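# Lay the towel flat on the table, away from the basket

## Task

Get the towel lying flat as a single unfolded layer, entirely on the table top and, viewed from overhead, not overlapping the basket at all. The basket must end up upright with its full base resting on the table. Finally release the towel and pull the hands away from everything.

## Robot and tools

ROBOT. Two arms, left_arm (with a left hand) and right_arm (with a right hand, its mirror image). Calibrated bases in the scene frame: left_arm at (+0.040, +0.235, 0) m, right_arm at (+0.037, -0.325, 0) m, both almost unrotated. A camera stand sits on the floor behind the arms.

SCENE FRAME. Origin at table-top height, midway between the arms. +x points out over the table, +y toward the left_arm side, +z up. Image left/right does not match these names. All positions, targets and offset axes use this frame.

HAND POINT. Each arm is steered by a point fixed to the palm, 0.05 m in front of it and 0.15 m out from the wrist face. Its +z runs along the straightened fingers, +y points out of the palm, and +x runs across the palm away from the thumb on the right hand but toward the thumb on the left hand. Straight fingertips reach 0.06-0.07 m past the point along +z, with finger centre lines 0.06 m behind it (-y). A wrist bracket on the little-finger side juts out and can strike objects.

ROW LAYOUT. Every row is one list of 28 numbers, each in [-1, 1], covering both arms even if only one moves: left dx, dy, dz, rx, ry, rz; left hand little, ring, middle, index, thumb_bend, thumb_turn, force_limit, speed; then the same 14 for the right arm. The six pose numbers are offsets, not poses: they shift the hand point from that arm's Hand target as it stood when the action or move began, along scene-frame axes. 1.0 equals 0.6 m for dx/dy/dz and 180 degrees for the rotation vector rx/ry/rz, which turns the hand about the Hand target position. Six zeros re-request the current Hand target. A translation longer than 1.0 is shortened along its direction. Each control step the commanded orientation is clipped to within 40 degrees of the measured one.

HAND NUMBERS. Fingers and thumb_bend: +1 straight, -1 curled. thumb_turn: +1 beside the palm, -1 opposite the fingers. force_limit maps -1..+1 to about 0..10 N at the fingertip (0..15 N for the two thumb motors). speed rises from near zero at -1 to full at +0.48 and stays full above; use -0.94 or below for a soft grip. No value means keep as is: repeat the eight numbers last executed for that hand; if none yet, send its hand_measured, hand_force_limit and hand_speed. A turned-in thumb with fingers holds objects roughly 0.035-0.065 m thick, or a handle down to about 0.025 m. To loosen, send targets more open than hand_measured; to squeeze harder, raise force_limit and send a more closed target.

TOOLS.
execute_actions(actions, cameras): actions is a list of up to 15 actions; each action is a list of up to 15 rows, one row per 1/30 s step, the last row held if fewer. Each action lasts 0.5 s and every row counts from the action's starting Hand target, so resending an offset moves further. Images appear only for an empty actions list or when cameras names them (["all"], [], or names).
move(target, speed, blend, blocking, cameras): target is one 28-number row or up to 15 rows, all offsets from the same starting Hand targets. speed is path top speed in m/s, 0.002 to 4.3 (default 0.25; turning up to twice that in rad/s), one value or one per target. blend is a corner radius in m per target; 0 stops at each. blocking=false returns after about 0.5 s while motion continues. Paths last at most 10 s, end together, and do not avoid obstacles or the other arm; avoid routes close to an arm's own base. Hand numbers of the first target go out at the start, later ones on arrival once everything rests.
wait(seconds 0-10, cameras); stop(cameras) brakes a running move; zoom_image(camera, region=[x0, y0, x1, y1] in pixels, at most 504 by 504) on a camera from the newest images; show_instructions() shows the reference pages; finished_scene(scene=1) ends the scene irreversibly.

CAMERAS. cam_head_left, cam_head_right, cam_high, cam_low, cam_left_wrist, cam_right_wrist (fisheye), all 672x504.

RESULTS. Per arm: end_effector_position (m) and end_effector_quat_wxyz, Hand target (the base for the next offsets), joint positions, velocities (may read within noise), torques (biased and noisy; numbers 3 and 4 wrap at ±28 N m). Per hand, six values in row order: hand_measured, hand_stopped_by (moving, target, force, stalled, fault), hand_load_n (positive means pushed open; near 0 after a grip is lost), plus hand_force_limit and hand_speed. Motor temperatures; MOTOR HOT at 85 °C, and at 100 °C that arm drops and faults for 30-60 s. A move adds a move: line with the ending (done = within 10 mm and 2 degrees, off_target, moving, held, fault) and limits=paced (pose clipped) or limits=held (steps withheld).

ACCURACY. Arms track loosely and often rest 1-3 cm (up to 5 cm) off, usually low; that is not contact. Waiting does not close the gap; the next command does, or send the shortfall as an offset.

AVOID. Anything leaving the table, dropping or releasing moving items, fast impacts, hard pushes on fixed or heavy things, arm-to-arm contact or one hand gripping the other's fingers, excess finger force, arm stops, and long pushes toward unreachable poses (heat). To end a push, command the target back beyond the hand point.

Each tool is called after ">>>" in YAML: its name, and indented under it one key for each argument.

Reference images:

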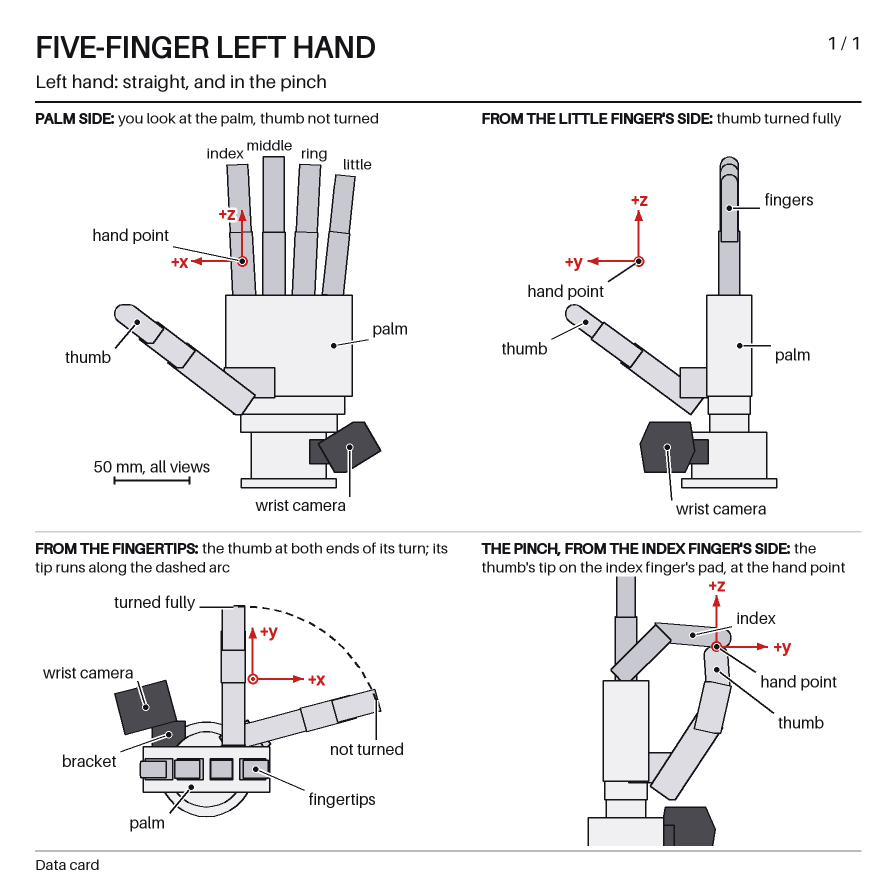

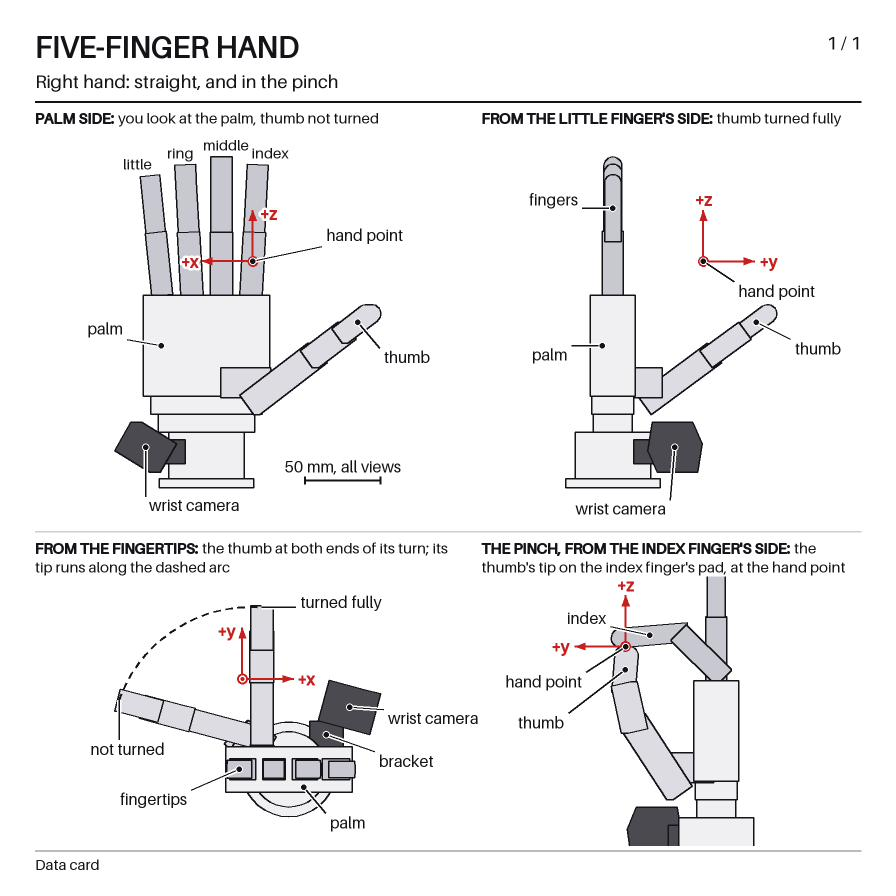

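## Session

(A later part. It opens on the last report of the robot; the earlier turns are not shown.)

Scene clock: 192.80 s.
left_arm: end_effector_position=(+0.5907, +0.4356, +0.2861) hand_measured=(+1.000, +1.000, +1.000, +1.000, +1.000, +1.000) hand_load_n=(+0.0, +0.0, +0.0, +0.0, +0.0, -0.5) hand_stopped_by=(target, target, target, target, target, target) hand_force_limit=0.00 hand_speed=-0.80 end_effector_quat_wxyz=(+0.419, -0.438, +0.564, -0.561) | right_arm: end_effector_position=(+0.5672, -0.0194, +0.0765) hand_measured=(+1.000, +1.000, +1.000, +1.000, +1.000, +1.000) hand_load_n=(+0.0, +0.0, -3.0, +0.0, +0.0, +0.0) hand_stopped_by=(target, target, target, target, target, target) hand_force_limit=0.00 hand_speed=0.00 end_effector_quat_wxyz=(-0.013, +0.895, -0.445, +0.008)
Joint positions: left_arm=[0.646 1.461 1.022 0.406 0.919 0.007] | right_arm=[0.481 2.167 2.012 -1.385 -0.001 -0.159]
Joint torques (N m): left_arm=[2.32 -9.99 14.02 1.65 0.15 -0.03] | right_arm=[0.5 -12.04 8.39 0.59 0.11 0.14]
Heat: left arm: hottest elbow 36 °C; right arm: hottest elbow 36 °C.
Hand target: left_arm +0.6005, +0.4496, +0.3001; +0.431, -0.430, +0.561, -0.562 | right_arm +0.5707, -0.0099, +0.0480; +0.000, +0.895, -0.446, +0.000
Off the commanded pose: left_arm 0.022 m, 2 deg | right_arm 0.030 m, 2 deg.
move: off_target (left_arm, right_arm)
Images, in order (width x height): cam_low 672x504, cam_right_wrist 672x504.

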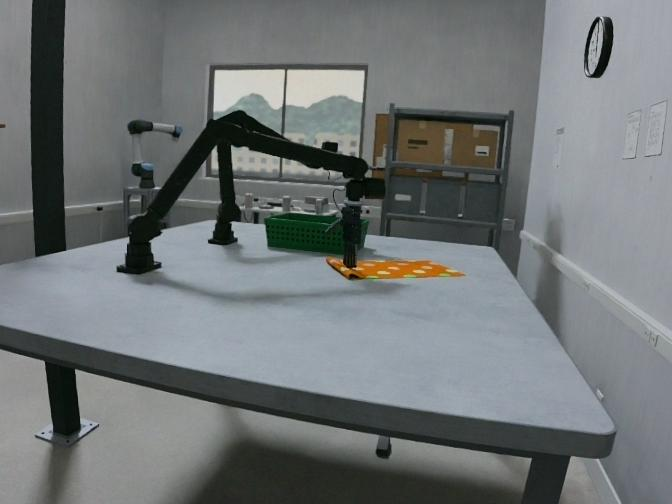

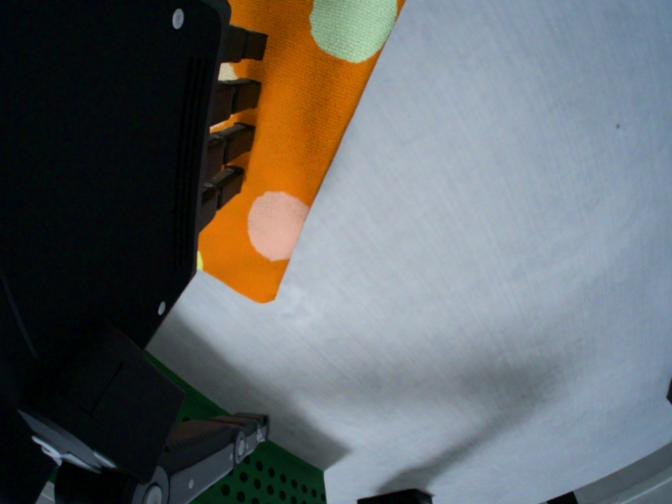

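>>> zoom_image:
  camera: "cam_low"
  region: [310, 240, 480, 295]

>>> move:
  target:
    - [0,0,0,0,0,0,1,1,1,1,1,1,0,-0.8,0,0,0.1,0,0,0,1,1,1,1,1,1,0,0]
    - [0,0,0,0,0,0,1,1,1,1,1,1,0,-0.8,-0.1,-0.25,0.25,0,0,0,1,1,1,1,1,1,0,0]
  speed: 0.3
  blend: 0.03
  cameras: ["cam_right_wrist", "cam_head_left", "cam_low", "cam_high"]

Scaled by 2.965 from the camera's 672x504 image, which has a finer 960x720 frame.

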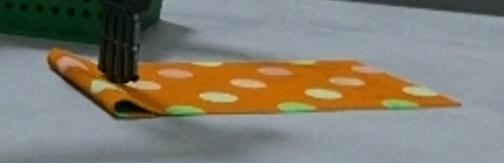

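Scene clock: 195.67 s.
left_arm: end_effector_position=(+0.5907, +0.4356, +0.2861) hand_measured=(+1.000, +1.000, +1.000, +1.000, +1.000, +1.000) hand_load_n=(+0.0, +0.0, +0.0, -0.5, +0.0, +0.0) hand_stopped_by=(target, target, target, target, target, target) hand_force_limit=0.00 hand_speed=-0.80 end_effector_quat_wxyz=(+0.419, -0.438, +0.564, -0.561) | right_arm: end_effector_position=(+0.5131, -0.1620, +0.1927) hand_measured=(+1.000, +1.000, +1.000, +1.000, +1.000, +1.000) hand_load_n=(+0.0, +0.0, +0.0, +0.0, -0.5, +0.0) hand_stopped_by=(target, target, target, target, target, target) hand_force_limit=0.00 hand_speed=0.00 end_effector_quat_wxyz=(+0.001, +0.891, -0.454, +0.000)
Joint positions: left_arm=[0.646 1.461 1.022 0.406 0.919 0.007] | right_arm=[0.302 1.844 1.801 -1.531 0.001 -0.319]
Joint torques (N m): left_arm=[2.43 -9.35 13.93 1.83 0.1 -0.09] | right_arm=[0.26 -13.63 6.98 -0.05 -0.01 -0.11]
Heat: left arm: hottest elbow 37 °C; right arm: hottest elbow 35 °C.
Hand target: left_arm +0.6005, +0.4496, +0.3001; +0.431, -0.430, +0.561, -0.562 | right_arm +0.5106, -0.1599, +0.1982; -0.001, +0.895, -0.446, +0.000
Off the commanded pose: left_arm 0.022 m, 2 deg | right_arm 0.006 m, 1 deg.
move: off_target (left_arm); blend cut to 0.0298 m at target 1
Images, in order (width x height): cam_head_left 672x504, cam_high 672x504, cam_low 672x504, cam_right_wrist 672x504.

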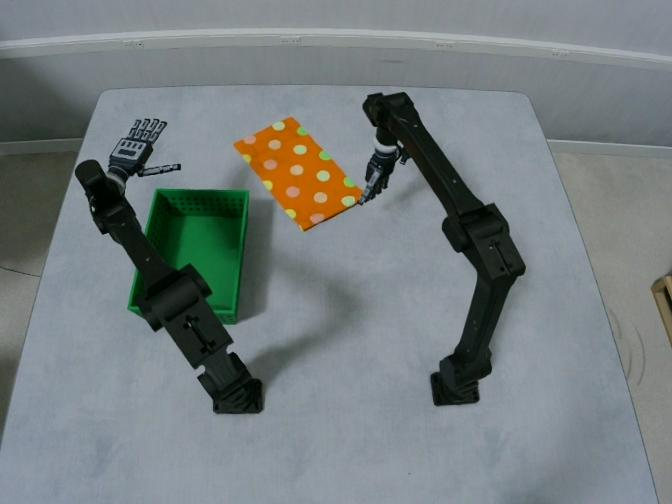

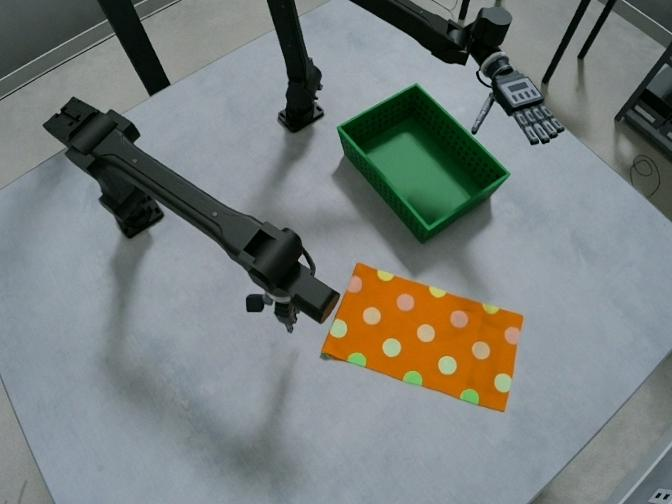

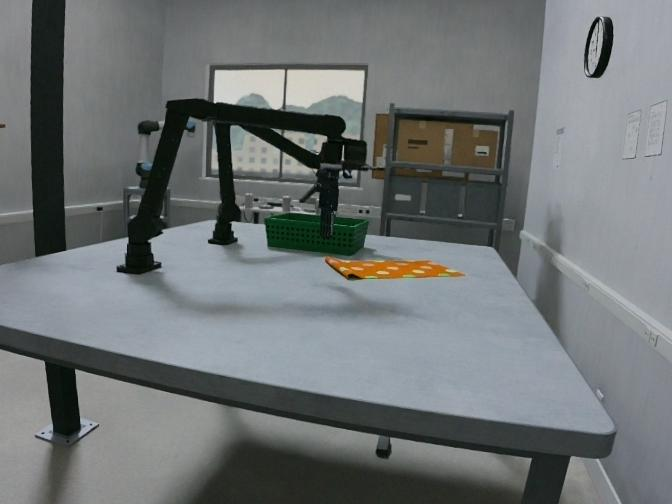

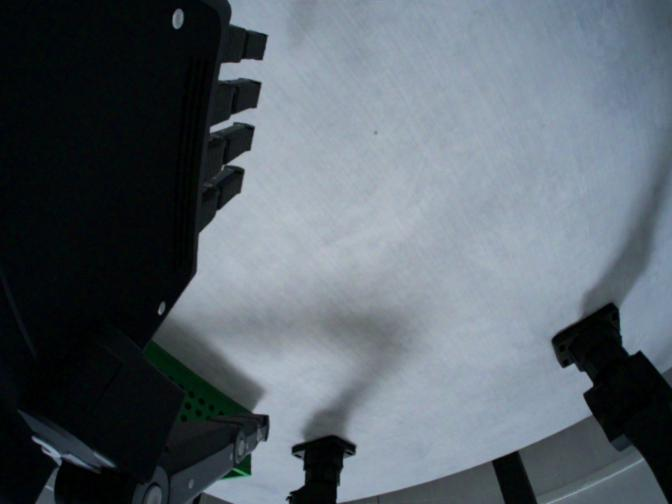

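>>> zoom_image:
  camera: "cam_low"
  region: [315, 245, 475, 290]

>>> zoom_image:
  camera: "cam_head_left"
  region: [225, 105, 375, 240]

>>> zoom_image:
  camera: "cam_high"
  region: [300, 250, 540, 420]

Scaled by 3.150 from the camera's 672x504 image, which has a finer 960x720 frame.

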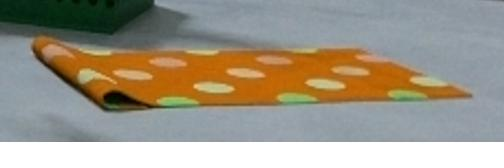

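Scaled by 3.360 from the camera's 672x504 image, which has a finer 960x720 frame.

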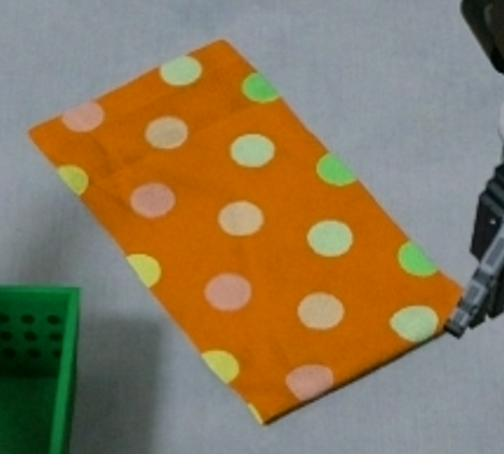

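Scaled by 2.100 from the camera's 672x504 image, which has a finer 960x720 frame.

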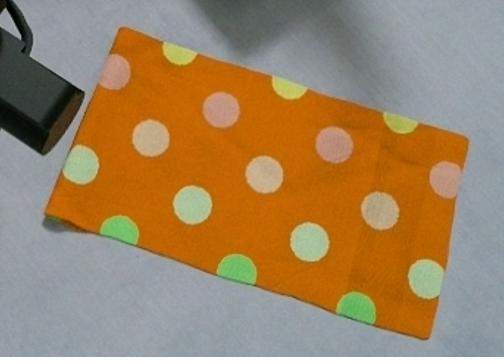

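>>> move:
  target:
    - [0,-0.1,0,0,0,0,1,1,1,1,1,1,0,-0.8,-0.1,-0.4,0.17,0,0,0,1,1,1,1,1,1,0,0]
    - [0.2825,-0.6,-0.05,-0.0847,0.5065,0.2128,1,1,1,1,1,1,0,-0.8,-0.1,-0.4,0.17,0,0,0,1,1,1,1,1,1,0,0]
    - [0.2825,-0.688,-0.283,-0.0847,0.5065,0.2128,1,1,1,1,1,1,0,-0.8,-0.1,-0.4,0.17,0,0,0,1,1,1,1,1,1,0,0]
  speed: 0.35
  blend: 0.03
  cameras: ["cam_left_wrist", "cam_head_left", "cam_high"]

Scene clock: 208.83 s.
left_arm: end_effector_position=(+0.7629, +0.0387, +0.1189) hand_measured=(+1.000, +1.000, +1.000, +1.000, +1.000, +1.000) hand_load_n=(+0.0, +0.0, +0.0, +0.0, +0.0, +0.0) hand_stopped_by=(target, target, target, target, target, target) hand_force_limit=0.00 hand_speed=-0.80 end_effector_quat_wxyz=(-0.012, +0.885, -0.462, +0.051) | right_arm: end_effector_position=(+0.4456, -0.3996, +0.2792) hand_measured=(+1.000, +1.000, +1.000, +1.000, +1.000, +1.000) hand_load_n=(+0.0, +0.0, +0.0, +0.0, +0.0, +0.0) hand_stopped_by=(target, target, target, target, target, target) hand_force_limit=0.00 hand_speed=0.00 end_effector_quat_wxyz=(+0.003, +0.892, -0.451, -0.004)
Joint positions: left_arm=[-0.181 2.498 2.72 -1.687 0.007 -0.787] | right_arm=[-0.139 1.606 1.711 -1.686 0.003 -0.766]
Joint torques (N m): left_arm=[1.85 -23.3 13.09 -0.12 0.11 -0.08] | right_arm=[-0.26 -11.4 9.59 -0.09 -0.01 -0.11]
Heat: left arm: hottest elbow 37 °C; right arm: hottest elbow 36 °C.
Hand target: left_arm +0.7700, +0.0370, +0.1303; +0.000, +0.883, -0.469, +0.000 | right_arm +0.4507, -0.4000, +0.3001; -0.001, +0.895, -0.446, +0.000
Off the commanded pose: left_arm 0.014 m, 6 deg | right_arm 0.022 m, 1 deg.
joint sent to its limit (left arm) — joint 4 (wrist pitch), lower limit. The joint targets are off in orientation, not in position.
joint sent to its limit (right arm) — joint 4 (wrist pitch), lower limit. The joint targets still meet the commanded pose.
move: off_target (left_arm, right_arm)
Images, in order (width x height): cam_head_left 672x504, cam_high 672x504, cam_left_wrist 672x504.

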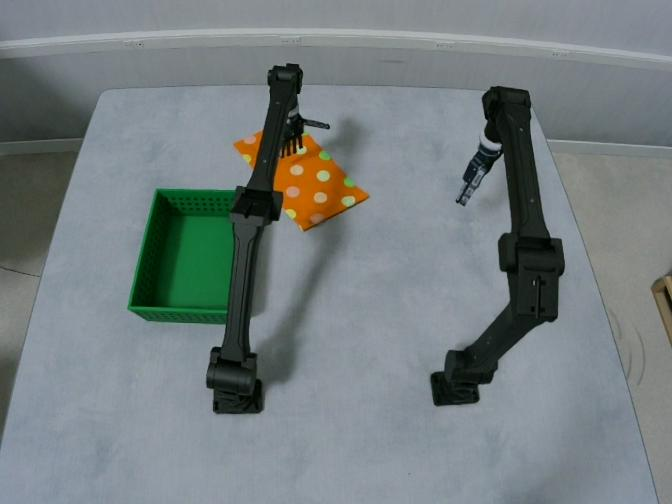

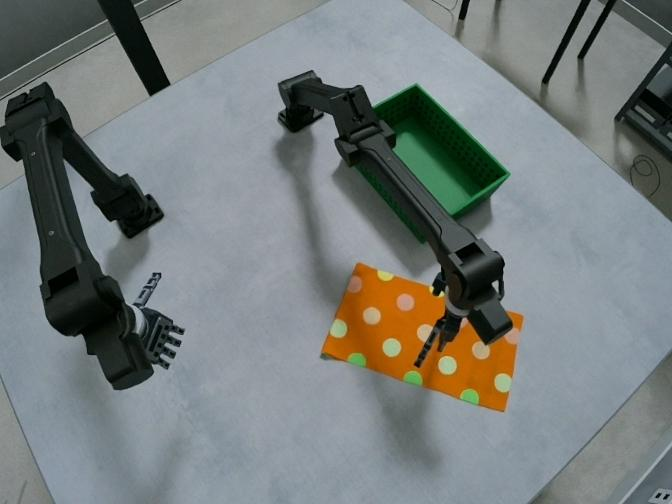

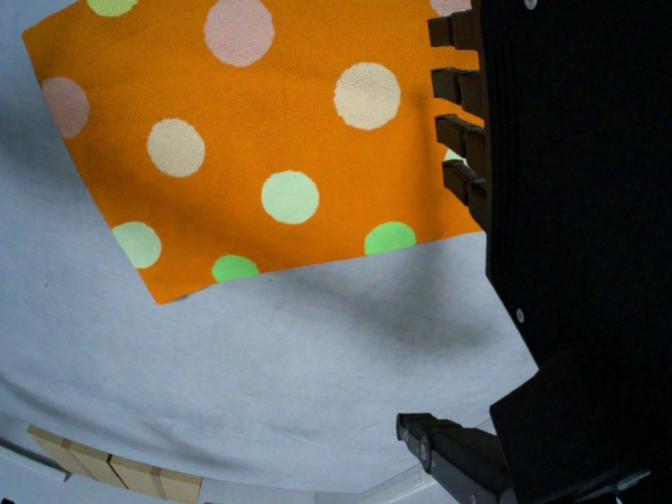

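>>> move:
  target:
    - [-0.028,0.042,-0.1255,0,0,0,1,1,1,1,1,1,0,-0.8,0,0,0,0,0,0,1,1,1,1,1,1,0,0]
    - [-0.373,-0.191,-0.1255,0,0,0,1,1,1,1,1,1,0,-0.8,0,0,0,0,0,0,1,1,1,1,1,1,0,0]
  speed: 0.12
  cameras: ["cam_left_wrist", "cam_head_left", "cam_low"]

Scene clock: 213.70 s.
left_arm: end_effector_position=(+0.5554, -0.0734, +0.0720) hand_measured=(+1.000, +1.000, +1.000, +1.000, +1.000, +1.000) hand_load_n=(+0.0, +0.0, +0.0, +0.0, +0.0, +0.0) hand_stopped_by=(target, target, target, target, target, target) hand_force_limit=0.00 hand_speed=-0.80 end_effector_quat_wxyz=(-0.001, +0.884, -0.468, +0.014) | right_arm: end_effector_position=(+0.4456, -0.3996, +0.2792) hand_measured=(+1.000, +1.000, +1.000, +1.000, +1.000, +1.000) hand_load_n=(+0.0, +0.0, +0.0, +0.0, +0.0, +0.5) hand_stopped_by=(target, target, target, target, target, target) hand_force_limit=0.00 hand_speed=0.00 end_effector_quat_wxyz=(+0.003, +0.892, -0.451, -0.004)
Joint positions: left_arm=[-0.431 1.963 1.66 -1.239 -0.001 -1.024] | right_arm=[-0.139 1.606 1.711 -1.686 0.003 -0.766]
Joint torques (N m): left_arm=[0.38 -16.56 7.01 0.39 0.07 -0.06] | right_arm=[-0.21 -11.34 9.61 -0.08 0 -0.11]
Heat: left arm: hottest elbow 37 °C; right arm: hottest elbow 37 °C.
Hand target: left_arm +0.5460, -0.0776, +0.0550; +0.000, +0.883, -0.469, +0.000 | right_arm +0.4507, -0.4000, +0.3001; -0.001, +0.895, -0.446, +0.000
Off the commanded pose: left_arm 0.020 m, 2 deg | right_arm 0.022 m, 1 deg.
joint sent to its limit (right arm) — joint 4 (wrist pitch), lower limit. The joint targets still meet the commanded pose.
move: off_target (left_arm, right_arm)
Images, in order (width x height): cam_head_left 672x504, cam_low 672x504, cam_left_wrist 672x504.

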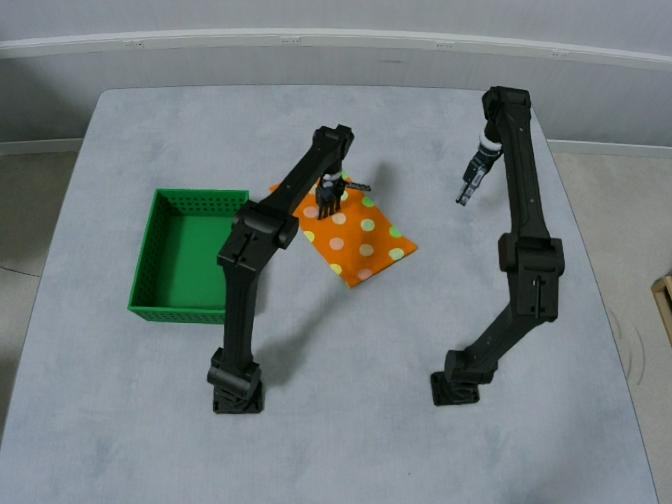

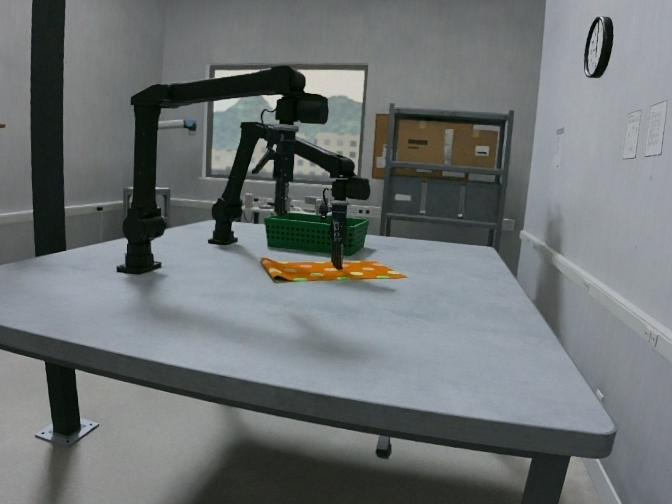

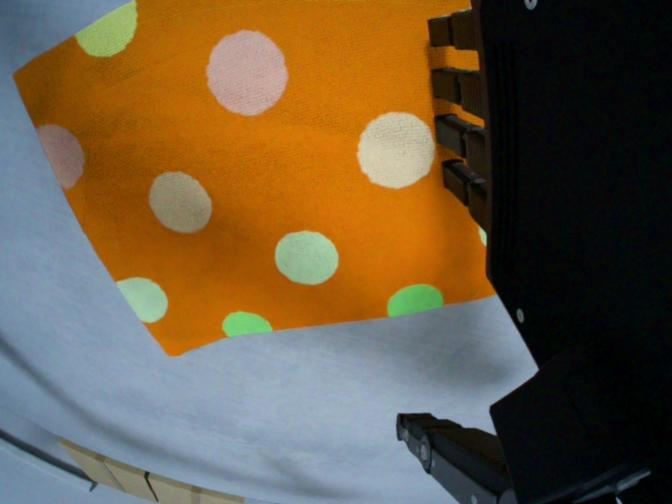

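>>> move:
  target:
    - [0,0,0.12,0,0,0,1,1,1,1,1,1,0,-0.8,0,0,0,0,0,0,1,1,1,1,1,1,0,0]
    - [0.273,0.13,0.12,0,0,0,1,1,1,1,1,1,0,-0.8,0,0,0,0,0,0,1,1,1,1,1,1,0,0]
    - [0.273,0.13,0.03,0,0,0,1,1,1,1,1,1,0,-0.8,0,0,0,0,0,0,1,1,1,1,1,1,0,0]
  speed: 0.25
  cameras: ["cam_left_wrist", "cam_head_left"]

Scene clock: 218.90 s.
left_arm: end_effector_position=(+0.7096, +0.0039, +0.0864) hand_measured=(+1.000, +1.000, +1.000, +1.000, +1.000, +1.000) hand_load_n=(+0.0, +0.0, +0.0, +0.0, +0.0, +0.0) hand_stopped_by=(target, target, target, target, target, target) hand_force_limit=0.00 hand_speed=-0.80 end_effector_quat_wxyz=(-0.001, +0.886, -0.463, +0.005) | right_arm: end_effector_position=(+0.4456, -0.3996, +0.2792) hand_measured=(+1.000, +1.000, +1.000, +1.000, +1.000, +1.000) hand_load_n=(+0.0, +0.0, +0.0, +0.0, +0.0, +0.0) hand_stopped_by=(target, target, target, target, target, target) hand_force_limit=0.00 hand_speed=0.00 end_effector_quat_wxyz=(+0.003, +0.892, -0.451, -0.004)
Joint positions: left_arm=[-0.243 2.355 2.366 -1.572 -0.001 -0.847] | right_arm=[-0.139 1.606 1.711 -1.686 0.003 -0.766]
Joint torques (N m): left_arm=[1.67 -21.3 9.48 0.34 0.06 0.09] | right_arm=[-0.21 -11.4 9.62 -0.06 -0.01 -0.11]
Heat: left arm: hottest elbow 37 °C; right arm: hottest elbow 38 °C.
Hand target: left_arm +0.7099, +0.0004, +0.0729; +0.000, +0.883, -0.469, +0.000 | right_arm +0.4507, -0.4000, +0.3001; -0.001, +0.895, -0.446, +0.000
Off the commanded pose: left_arm 0.014 m, 1 deg | right_arm 0.022 m, 1 deg.
joint sent to its limit (right arm) — joint 4 (wrist pitch), lower limit. The joint targets still meet the commanded pose.
move: off_target (left_arm, right_arm)
Images, in order (width x height): cam_head_left 672x504, cam_left_wrist 672x504.

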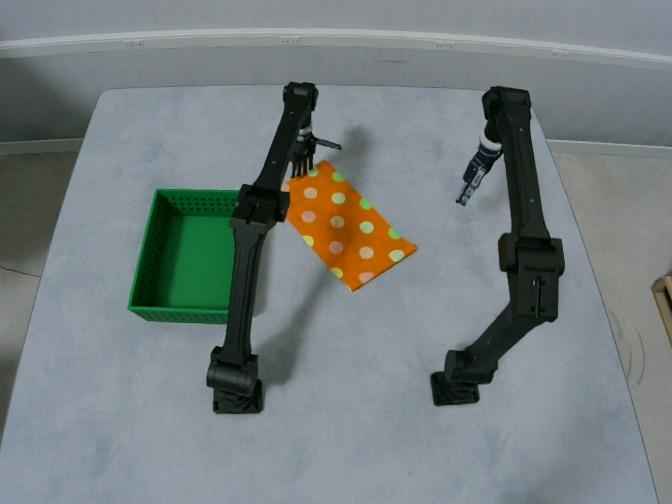

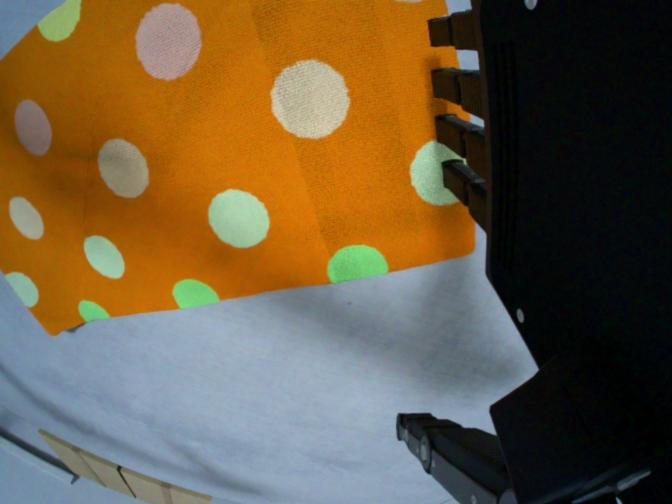

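>>> zoom_image:
  camera: "cam_left_wrist"
  region: [220, 0, 500, 300]

Scaled by 1.680 from the camera's 672x504 image, which has a finer 960x720 frame.

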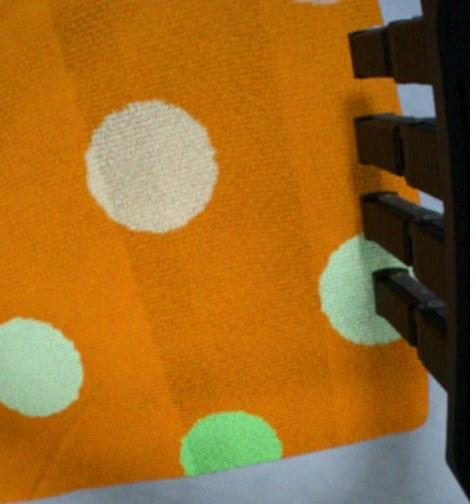

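>>> move:
  target:
    - [-0.035,-0.023,-0.035,0,0,0,1,1,1,1,1,1,0,-0.8,0,0,0,0,0,0,1,1,1,1,1,1,0,0]
  speed: 0.08
  cameras: ["cam_left_wrist"]

>>> move:
  target: [-0.085,-0.057,0,0,0,0,1,1,1,1,1,1,0,-0.8,0,0,0,0,0,0,1,1,1,1,1,1,0,0]
  speed: 0.06
  cameras: ["cam_left_wrist", "cam_low", "cam_head_left"]

Scene clock: 221.20 s.
left_arm: end_effector_position=(+0.6980, -0.0016, +0.0736) hand_measured=(+1.000, +1.000, +1.000, +1.000, +1.000, +1.000) hand_load_n=(+0.0, +0.0, +0.0, +0.0, +0.0, +0.0) hand_stopped_by=(target, target, target, target, target, target) hand_force_limit=0.00 hand_speed=-0.80 end_effector_quat_wxyz=(-0.005, +0.885, -0.464, +0.016) | right_arm: end_effector_position=(+0.4456, -0.3996, +0.2792) hand_measured=(+1.000, +1.000, +1.000, +1.000, +1.000, +1.000) hand_load_n=(+0.0, +0.0, +0.0, +0.0, +0.0, +0.0) hand_stopped_by=(target, target, target, target, target, target) hand_force_limit=0.00 hand_speed=0.00 end_effector_quat_wxyz=(+0.003, +0.892, -0.451, -0.004)
Joint positions: left_arm=[-0.255 2.29 2.216 -1.464 -0.002 -0.856] | right_arm=[-0.139 1.606 1.711 -1.686 0.003 -0.766]
Joint torques (N m): left_arm=[-0.5 -20.25 7.36 0.31 0.11 -0.07] | right_arm=[-0.26 -11.4 9.61 -0.08 0 -0.11]
Heat: left arm: hottest elbow 37 °C; right arm: hottest elbow 38 °C.
Hand target: left_arm +0.6889, -0.0134, +0.0521; +0.000, +0.883, -0.469, +0.000 | right_arm +0.4507, -0.4000, +0.3001; -0.001, +0.895, -0.446, +0.000
Off the commanded pose: left_arm 0.026 m, 2 deg | right_arm 0.022 m, 1 deg.
joint sent to its limit (right arm) — joint 4 (wrist pitch), lower limit. The joint targets still meet the commanded pose.
move: off_target (left_arm, right_arm)
Images, in order (width x height): cam_left_wrist 672x504.

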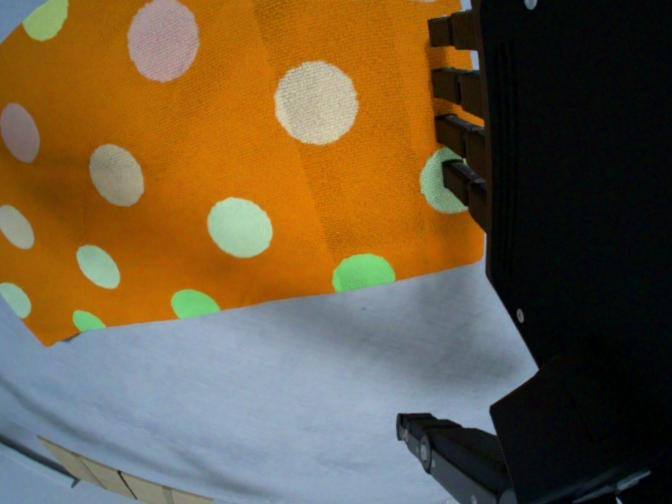

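Scene clock: 222.80 s.
left_arm: end_effector_position=(+0.6485, -0.0391, +0.0728) hand_measured=(+1.000, +1.000, +1.000, +1.000, +1.000, +1.000) hand_load_n=(+0.0, +0.0, +0.0, +0.0, +0.0, +0.0) hand_stopped_by=(target, target, target, target, target, target) hand_force_limit=0.00 hand_speed=-0.80 end_effector_quat_wxyz=(-0.004, +0.885, -0.466, +0.017) | right_arm: end_effector_position=(+0.4456, -0.3996, +0.2792) hand_measured=(+1.000, +1.000, +1.000, +1.000, +1.000, +1.000) hand_load_n=(+0.0, +0.0, +0.0, +0.0, +0.0, +0.0) hand_stopped_by=(target, target, target, target, target, target) hand_force_limit=0.00 hand_speed=0.00 end_effector_quat_wxyz=(+0.003, +0.892, -0.451, -0.004)
Joint positions: left_arm=[-0.327 2.163 1.991 -1.364 -0.002 -0.925] | right_arm=[-0.139 1.606 1.711 -1.686 0.003 -0.766]
Joint torques (N m): left_arm=[-0.15 -19.02 7.28 0.13 0.06 -0.05] | right_arm=[-0.21 -11.4 9.61 -0.08 0 -0.11]
Heat: left arm: hottest elbow 37 °C; right arm: hottest elbow 38 °C.
Hand target: left_arm +0.6379, -0.0477, +0.0520; +0.000, +0.883, -0.469, +0.000 | right_arm +0.4507, -0.4000, +0.3001; -0.001, +0.895, -0.446, +0.000
Off the commanded pose: left_arm 0.025 m, 2 deg | right_arm 0.022 m, 1 deg.
joint sent to its limit (right arm) — joint 4 (wrist pitch), lower limit. The joint targets still meet the commanded pose.
move: off_target (left_arm, right_arm)
Images, in order (width x height): cam_head_left 672x504, cam_low 672x504, cam_left_wrist 672x504.

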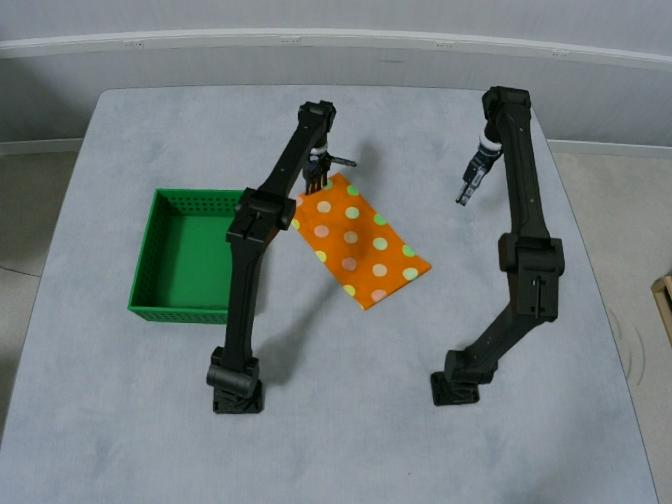

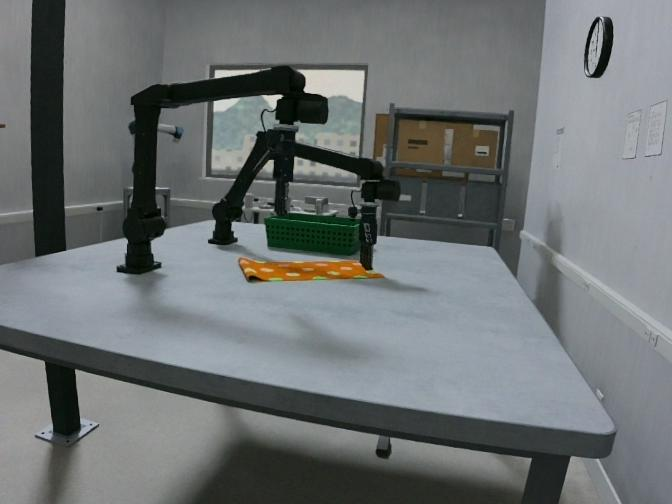

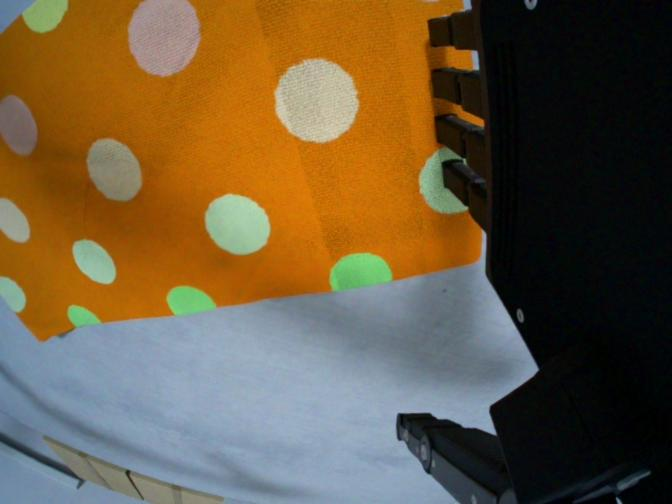

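>>> move:
  target:
    - [0,0,0.2,0,0,0,1,1,1,1,1,1,0,-0.8,0,0.05,0,0,0,0,0.05,0.05,0.05,0.05,0.65,-1,0,0]
    - [0.05,0.5,0.4,0,0,0,1,1,1,1,1,1,0,-0.8,-0.018,0.428,-0.25,0.185,-0.264,-0.0204,0.05,0.05,0.05,0.05,0.65,-1,0,0]
    - [0.05,0.5,0.4,0,0,0,1,1,1,1,1,1,0,-0.8,-0.018,0.428,-0.367,0.185,-0.264,-0.0204,0.05,0.05,0.05,0.05,0.65,-1,0,0]
  speed: 0.3
  blend: 0.02
  cameras: ["cam_right_wrist", "cam_head_left", "cam_high", "cam_low"]

Scene clock: 235.03 s.
left_arm: end_effector_position=(+0.6626, +0.2537, +0.2737) hand_measured=(+1.000, +1.000, +1.000, +1.000, +1.000, +1.000) hand_load_n=(+0.0, +0.0, +0.0, +0.0, +0.0, +0.0) hand_stopped_by=(target, target, target, target, target, target) hand_force_limit=0.00 hand_speed=-0.80 end_effector_quat_wxyz=(-0.035, +0.888, -0.453, +0.069) | right_arm: end_effector_position=(+0.4354, -0.1485, +0.0768) hand_measured=(+0.050, +0.050, +0.050, +0.050, +0.650, -1.000) hand_load_n=(+0.0, +0.0, +0.0, +0.0, +0.0, +0.0) hand_stopped_by=(target, target, target, target, target, target) hand_force_limit=0.00 hand_speed=0.00 end_effector_quat_wxyz=(-0.420, +0.772, -0.419, +0.229)
Joint positions: left_arm=[0.123 2.022 2.291 -1.687 0.02 -0.503] | right_arm=[0.248 1.215 0.553 0.064 -0.266 -0.178]
Joint torques (N m): left_arm=[0.73 -18.9 13.29 -0.17 0.08 0.08] | right_arm=[0.5 -4.31 6.78 2.4 0.04 0.11]
Heat: left arm: hottest elbow 36 °C; right arm: hottest elbow 38 °C.
Hand target: left_arm +0.6678, +0.2525, +0.2920; +0.000, +0.883, -0.469, +0.000 | right_arm +0.4397, -0.1431, +0.0799; -0.427, +0.768, -0.417, +0.231
Off the commanded pose: left_arm 0.019 m, 9 deg | right_arm 0.008 m, 1 deg.
joint sent to its limit (left arm) — joint 4 (wrist pitch), lower limit. The joint targets are off in orientation, not in position.
move: off_target (left_arm)
Images, in order (width x height): cam_head_left 672x504, cam_high 672x504, cam_low 672x504, cam_right_wrist 672x504.

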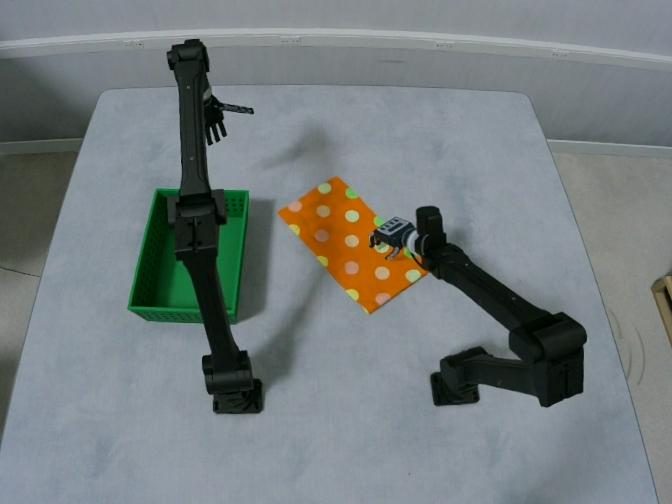

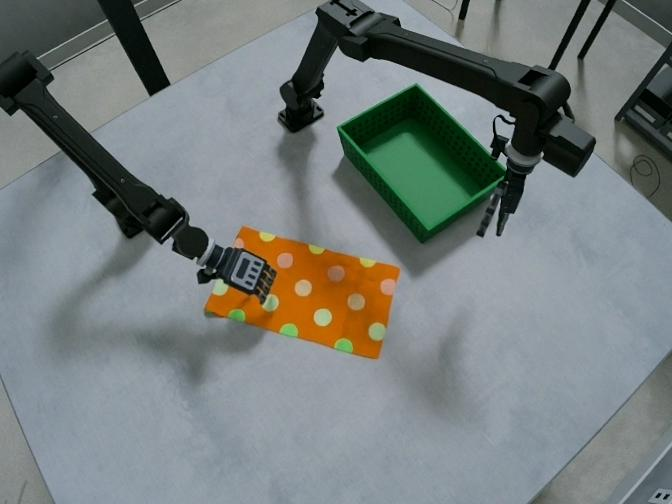

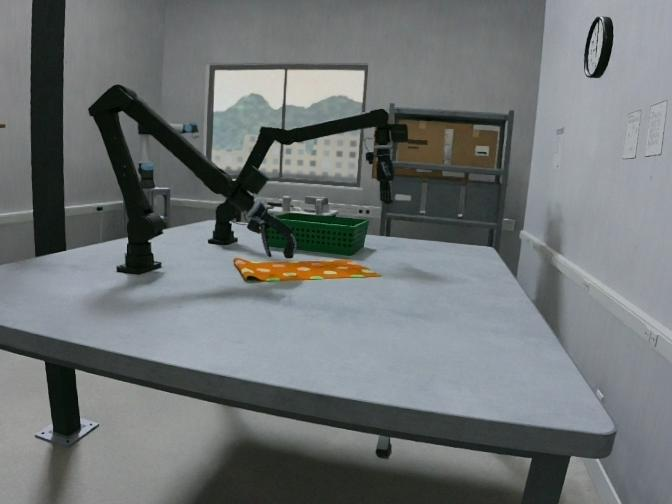

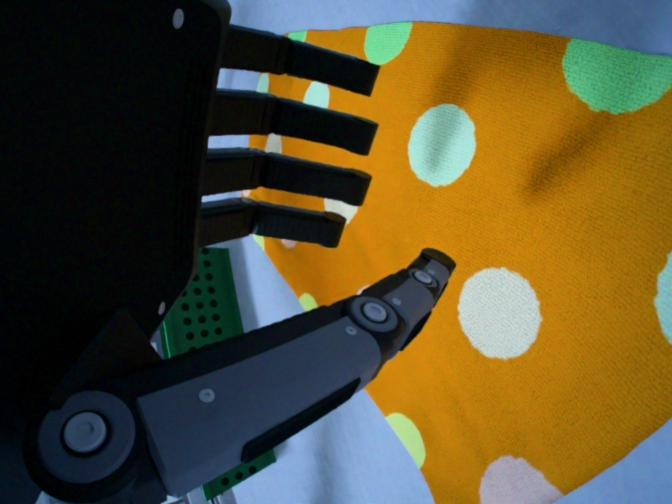

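>>> move:
  target: [0,0,0,0,0,0,1,1,1,1,1,1,0,-0.8,0,0,-0.115,0,0,0,0.05,0.05,0.05,0.05,0.65,-1,0,0]
  speed: 0.08
  cameras: ["cam_right_wrist"]

>>> zoom_image:
  camera: "cam_right_wrist"
  region: [240, 20, 500, 300]

Scene clock: 236.90 s.
left_arm: end_effector_position=(+0.6626, +0.2537, +0.2737) hand_measured=(+1.000, +1.000, +1.000, +1.000, +1.000, +1.000) hand_load_n=(+0.0, +0.0, +0.0, +0.0, +0.0, +0.0) hand_stopped_by=(target, target, target, target, target, target) hand_force_limit=0.00 hand_speed=-0.80 end_effector_quat_wxyz=(-0.035, +0.888, -0.453, +0.069) | right_arm: end_effector_position=(+0.4480, -0.1448, +0.0268) hand_measured=(+0.050, +0.050, +0.050, +0.050, +0.650, -1.000) hand_load_n=(+0.0, +0.0, -1.5, +0.0, +0.0, +0.0) hand_stopped_by=(target, target, target, target, target, target) hand_force_limit=0.00 hand_speed=0.00 end_effector_quat_wxyz=(-0.436, +0.762, -0.412, +0.244)
Joint positions: left_arm=[0.123 2.022 2.291 -1.687 0.02 -0.502] | right_arm=[0.248 1.394 0.489 0.359 -0.266 -0.173]
Joint torques (N m): left_arm=[1.38 -19.55 13.22 -0.12 0.11 0.06] | right_arm=[0.38 -3.84 4.45 1.91 0.05 0.03]
Heat: left arm: hottest elbow 36 °C; right arm: hottest elbow 38 °C.
Hand target: left_arm +0.6678, +0.2525, +0.2920; +0.000, +0.883, -0.469, +0.000 | right_arm +0.4396, -0.1431, +0.0109; -0.427, +0.768, -0.417, +0.231
Off the commanded pose: left_arm 0.019 m, 9 deg | right_arm 0.018 m, 2 deg.
joint sent to its limit (left arm) — joint 4 (wrist pitch), lower limit. The joint targets are off in orientation, not in position.
move: off_target (left_arm, right_arm)
Images, in order (width x height): cam_right_wrist 672x504.

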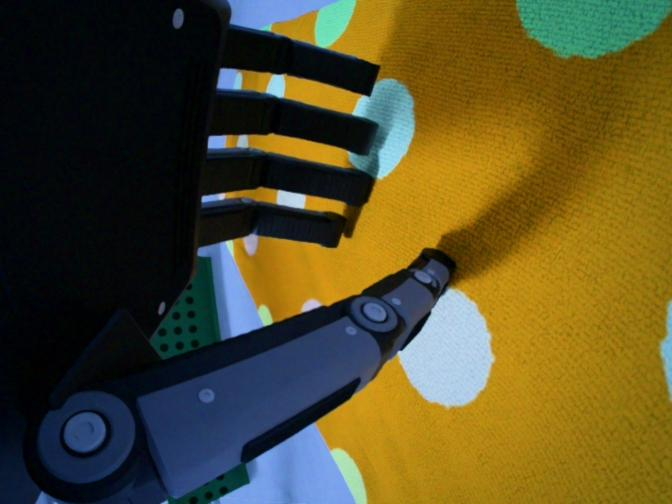

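Scaled by 1.800 from the camera's 672x504 image, which has a finer 960x720 frame.

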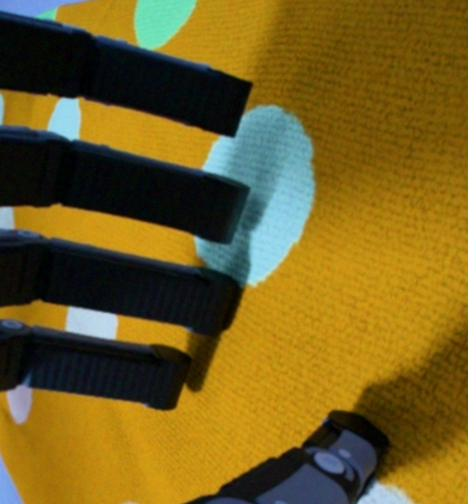

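>>> execute_actions:
  actions:
    - [[0,0,0,0,0,0,1,1,1,1,1,1,0,-0.8,0,0,-0.005,0.004,-0.006,0,-0.05,-0.05,-0.1,0.0,0.1,-1,0,-0.7],[0,0,0,0,0,0,1,1,1,1,1,1,0,-0.8,0,0,-0.006,0.007,-0.011,0,-0.05,-0.05,-0.1,0.0,0.1,-1,0,-0.7],[0,0,0,0,0,0,1,1,1,1,1,1,0,-0.8,0,0,-0.007,0.011,-0.017,0,-0.05,-0.05,-0.1,0.0,0.1,-1,0,-0.7],[0,0,0,0,0,0,1,1,1,1,1,1,0,-0.8,0,0,-0.008,0.014,-0.022,0,-0.05,-0.05,-0.1,0.0,0.1,-1,0,-0.7],[0,0,0,0,0,0,1,1,1,1,1,1,0,-0.8,0,0,-0.009,0.018,-0.028,0,-0.05,-0.05,-0.1,0.0,0.1,-1,0,-0.7],[0,0,0,0,0,0,1,1,1,1,1,1,0,-0.8,0,0,-0.01,0.021,-0.033,0,-0.05,-0.05,-0.1,0.0,0.1,-1,0,-0.7],[0,0,0,0,0,0,1,1,1,1,1,1,0,-0.8,0,0,-0.01,0.025,-0.038,0,-0.05,-0.05,-0.1,0.0,0.1,-1,0,-0.7],[0,0,0,0,0,0,1,1,1,1,1,1,0,-0.8,0,0,-0.01,0.028,-0.043,0,-0.05,-0.05,-0.1,0.0,0.1,-1,0,-0.7],[0,0,0,0,0,0,1,1,1,1,1,1,0,-0.8,0,0,-0.01,0.031,-0.048,0,-0.05,-0.05,-0.1,0.0,0.1,-1,0,-0.7],[0,0,0,0,0,0,1,1,1,1,1,1,0,-0.8,0,0,-0.01,0.034,-0.052,0,-0.05,-0.05,-0.1,0.0,0.1,-1,0,-0.7],[0,0,0,0,0,0,1,1,1,1,1,1,0,-0.8,0,0,-0.01,0.037,-0.057,0,-0.05,-0.05,-0.1,0.0,0.1,-1,0,-0.7],[0,0,0,0,0,0,1,1,1,1,1,1,0,-0.8,0,0,-0.01,0.04,-0.061,0,-0.05,-0.05,-0.1,0.0,0.1,-1,0,-0.7],[0,0,0,0,0,0,1,1,1,1,1,1,0,-0.8,0,0,-0.01,0.042,-0.065,0,-0.05,-0.05,-0.1,0.0,0.1,-1,0,-0.7]]
  cameras: ["cam_right_wrist"]

Scene clock: 241.47 s.
left_arm: end_effector_position=(+0.6626, +0.2537, +0.2737) hand_measured=(+1.000, +1.000, +1.000, +1.000, +1.000, +1.000) hand_load_n=(+0.0, +0.0, +0.0, +0.0, +0.0, +0.0) hand_stopped_by=(target, target, target, target, target, target) hand_force_limit=0.00 hand_speed=-0.80 end_effector_quat_wxyz=(-0.035, +0.888, -0.453, +0.069) | right_arm: end_effector_position=(+0.4453, -0.1393, +0.0211) hand_measured=(-0.050, -0.050, -0.100, +0.000, +0.100, -1.000) hand_load_n=(+0.0, +0.0, -0.5, +0.0, +0.0, +0.0) hand_stopped_by=(target, target, target, target, target, target) hand_force_limit=0.00 hand_speed=-0.70 end_effector_quat_wxyz=(-0.521, +0.711, -0.374, +0.289)
Joint positions: left_arm=[0.123 2.022 2.291 -1.687 0.02 -0.502] | right_arm=[0.231 1.534 0.355 0.867 -0.326 -0.124]
Joint torques (N m): left_arm=[1.2 -19.08 13.3 0.02 0.06 0.09] | right_arm=[-0.91 -3.96 2.89 1.88 -0.03 0.07]
Heat: left arm: hottest elbow 36 °C; right arm: hottest elbow 37 °C.
Hand target: left_arm +0.6678, +0.2525, +0.2920; +0.000, +0.883, -0.469, +0.000 | right_arm +0.4398, -0.1432, +0.0050; -0.517, +0.711, -0.386, +0.281
Off the commanded pose: left_arm 0.019 m, 9 deg | right_arm 0.018 m, 2 deg.
joint sent to its limit (left arm) — joint 4 (wrist pitch), lower limit. The joint targets are off in orientation, not in position.
Step readings (end_effector_position of left_arm | right_arm):
0: (+0.6626, +0.2537, +0.2737) | (+0.4481, -0.1448, +0.0268)
1: (+0.6626, +0.2537, +0.2737) | (+0.4482, -0.1447, +0.0269)
2: (+0.6626, +0.2537, +0.2737) | (+0.4484, -0.1446, +0.0269)
4: (+0.6626, +0.2537, +0.2737) | (+0.4484, -0.1436, +0.0264)
8: (+0.6626, +0.2537, +0.2737) | (+0.4475, -0.1406, +0.0261)
15: (+0.6626, +0.2537, +0.2737) | (+0.4460, -0.1392, +0.0250)
Images, in order (width x height): cam_right_wrist 672x504.

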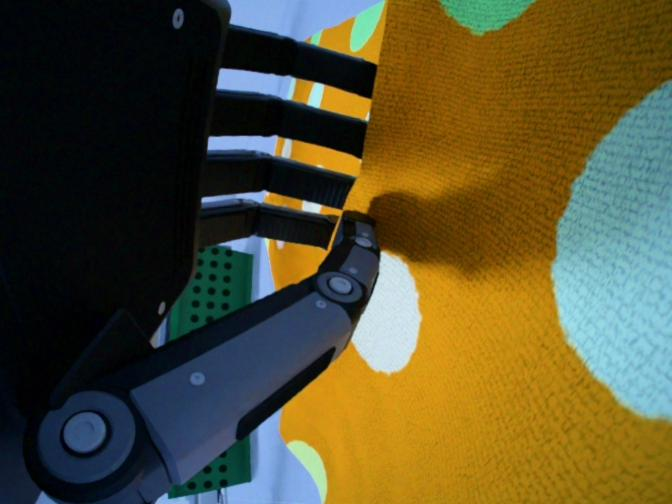

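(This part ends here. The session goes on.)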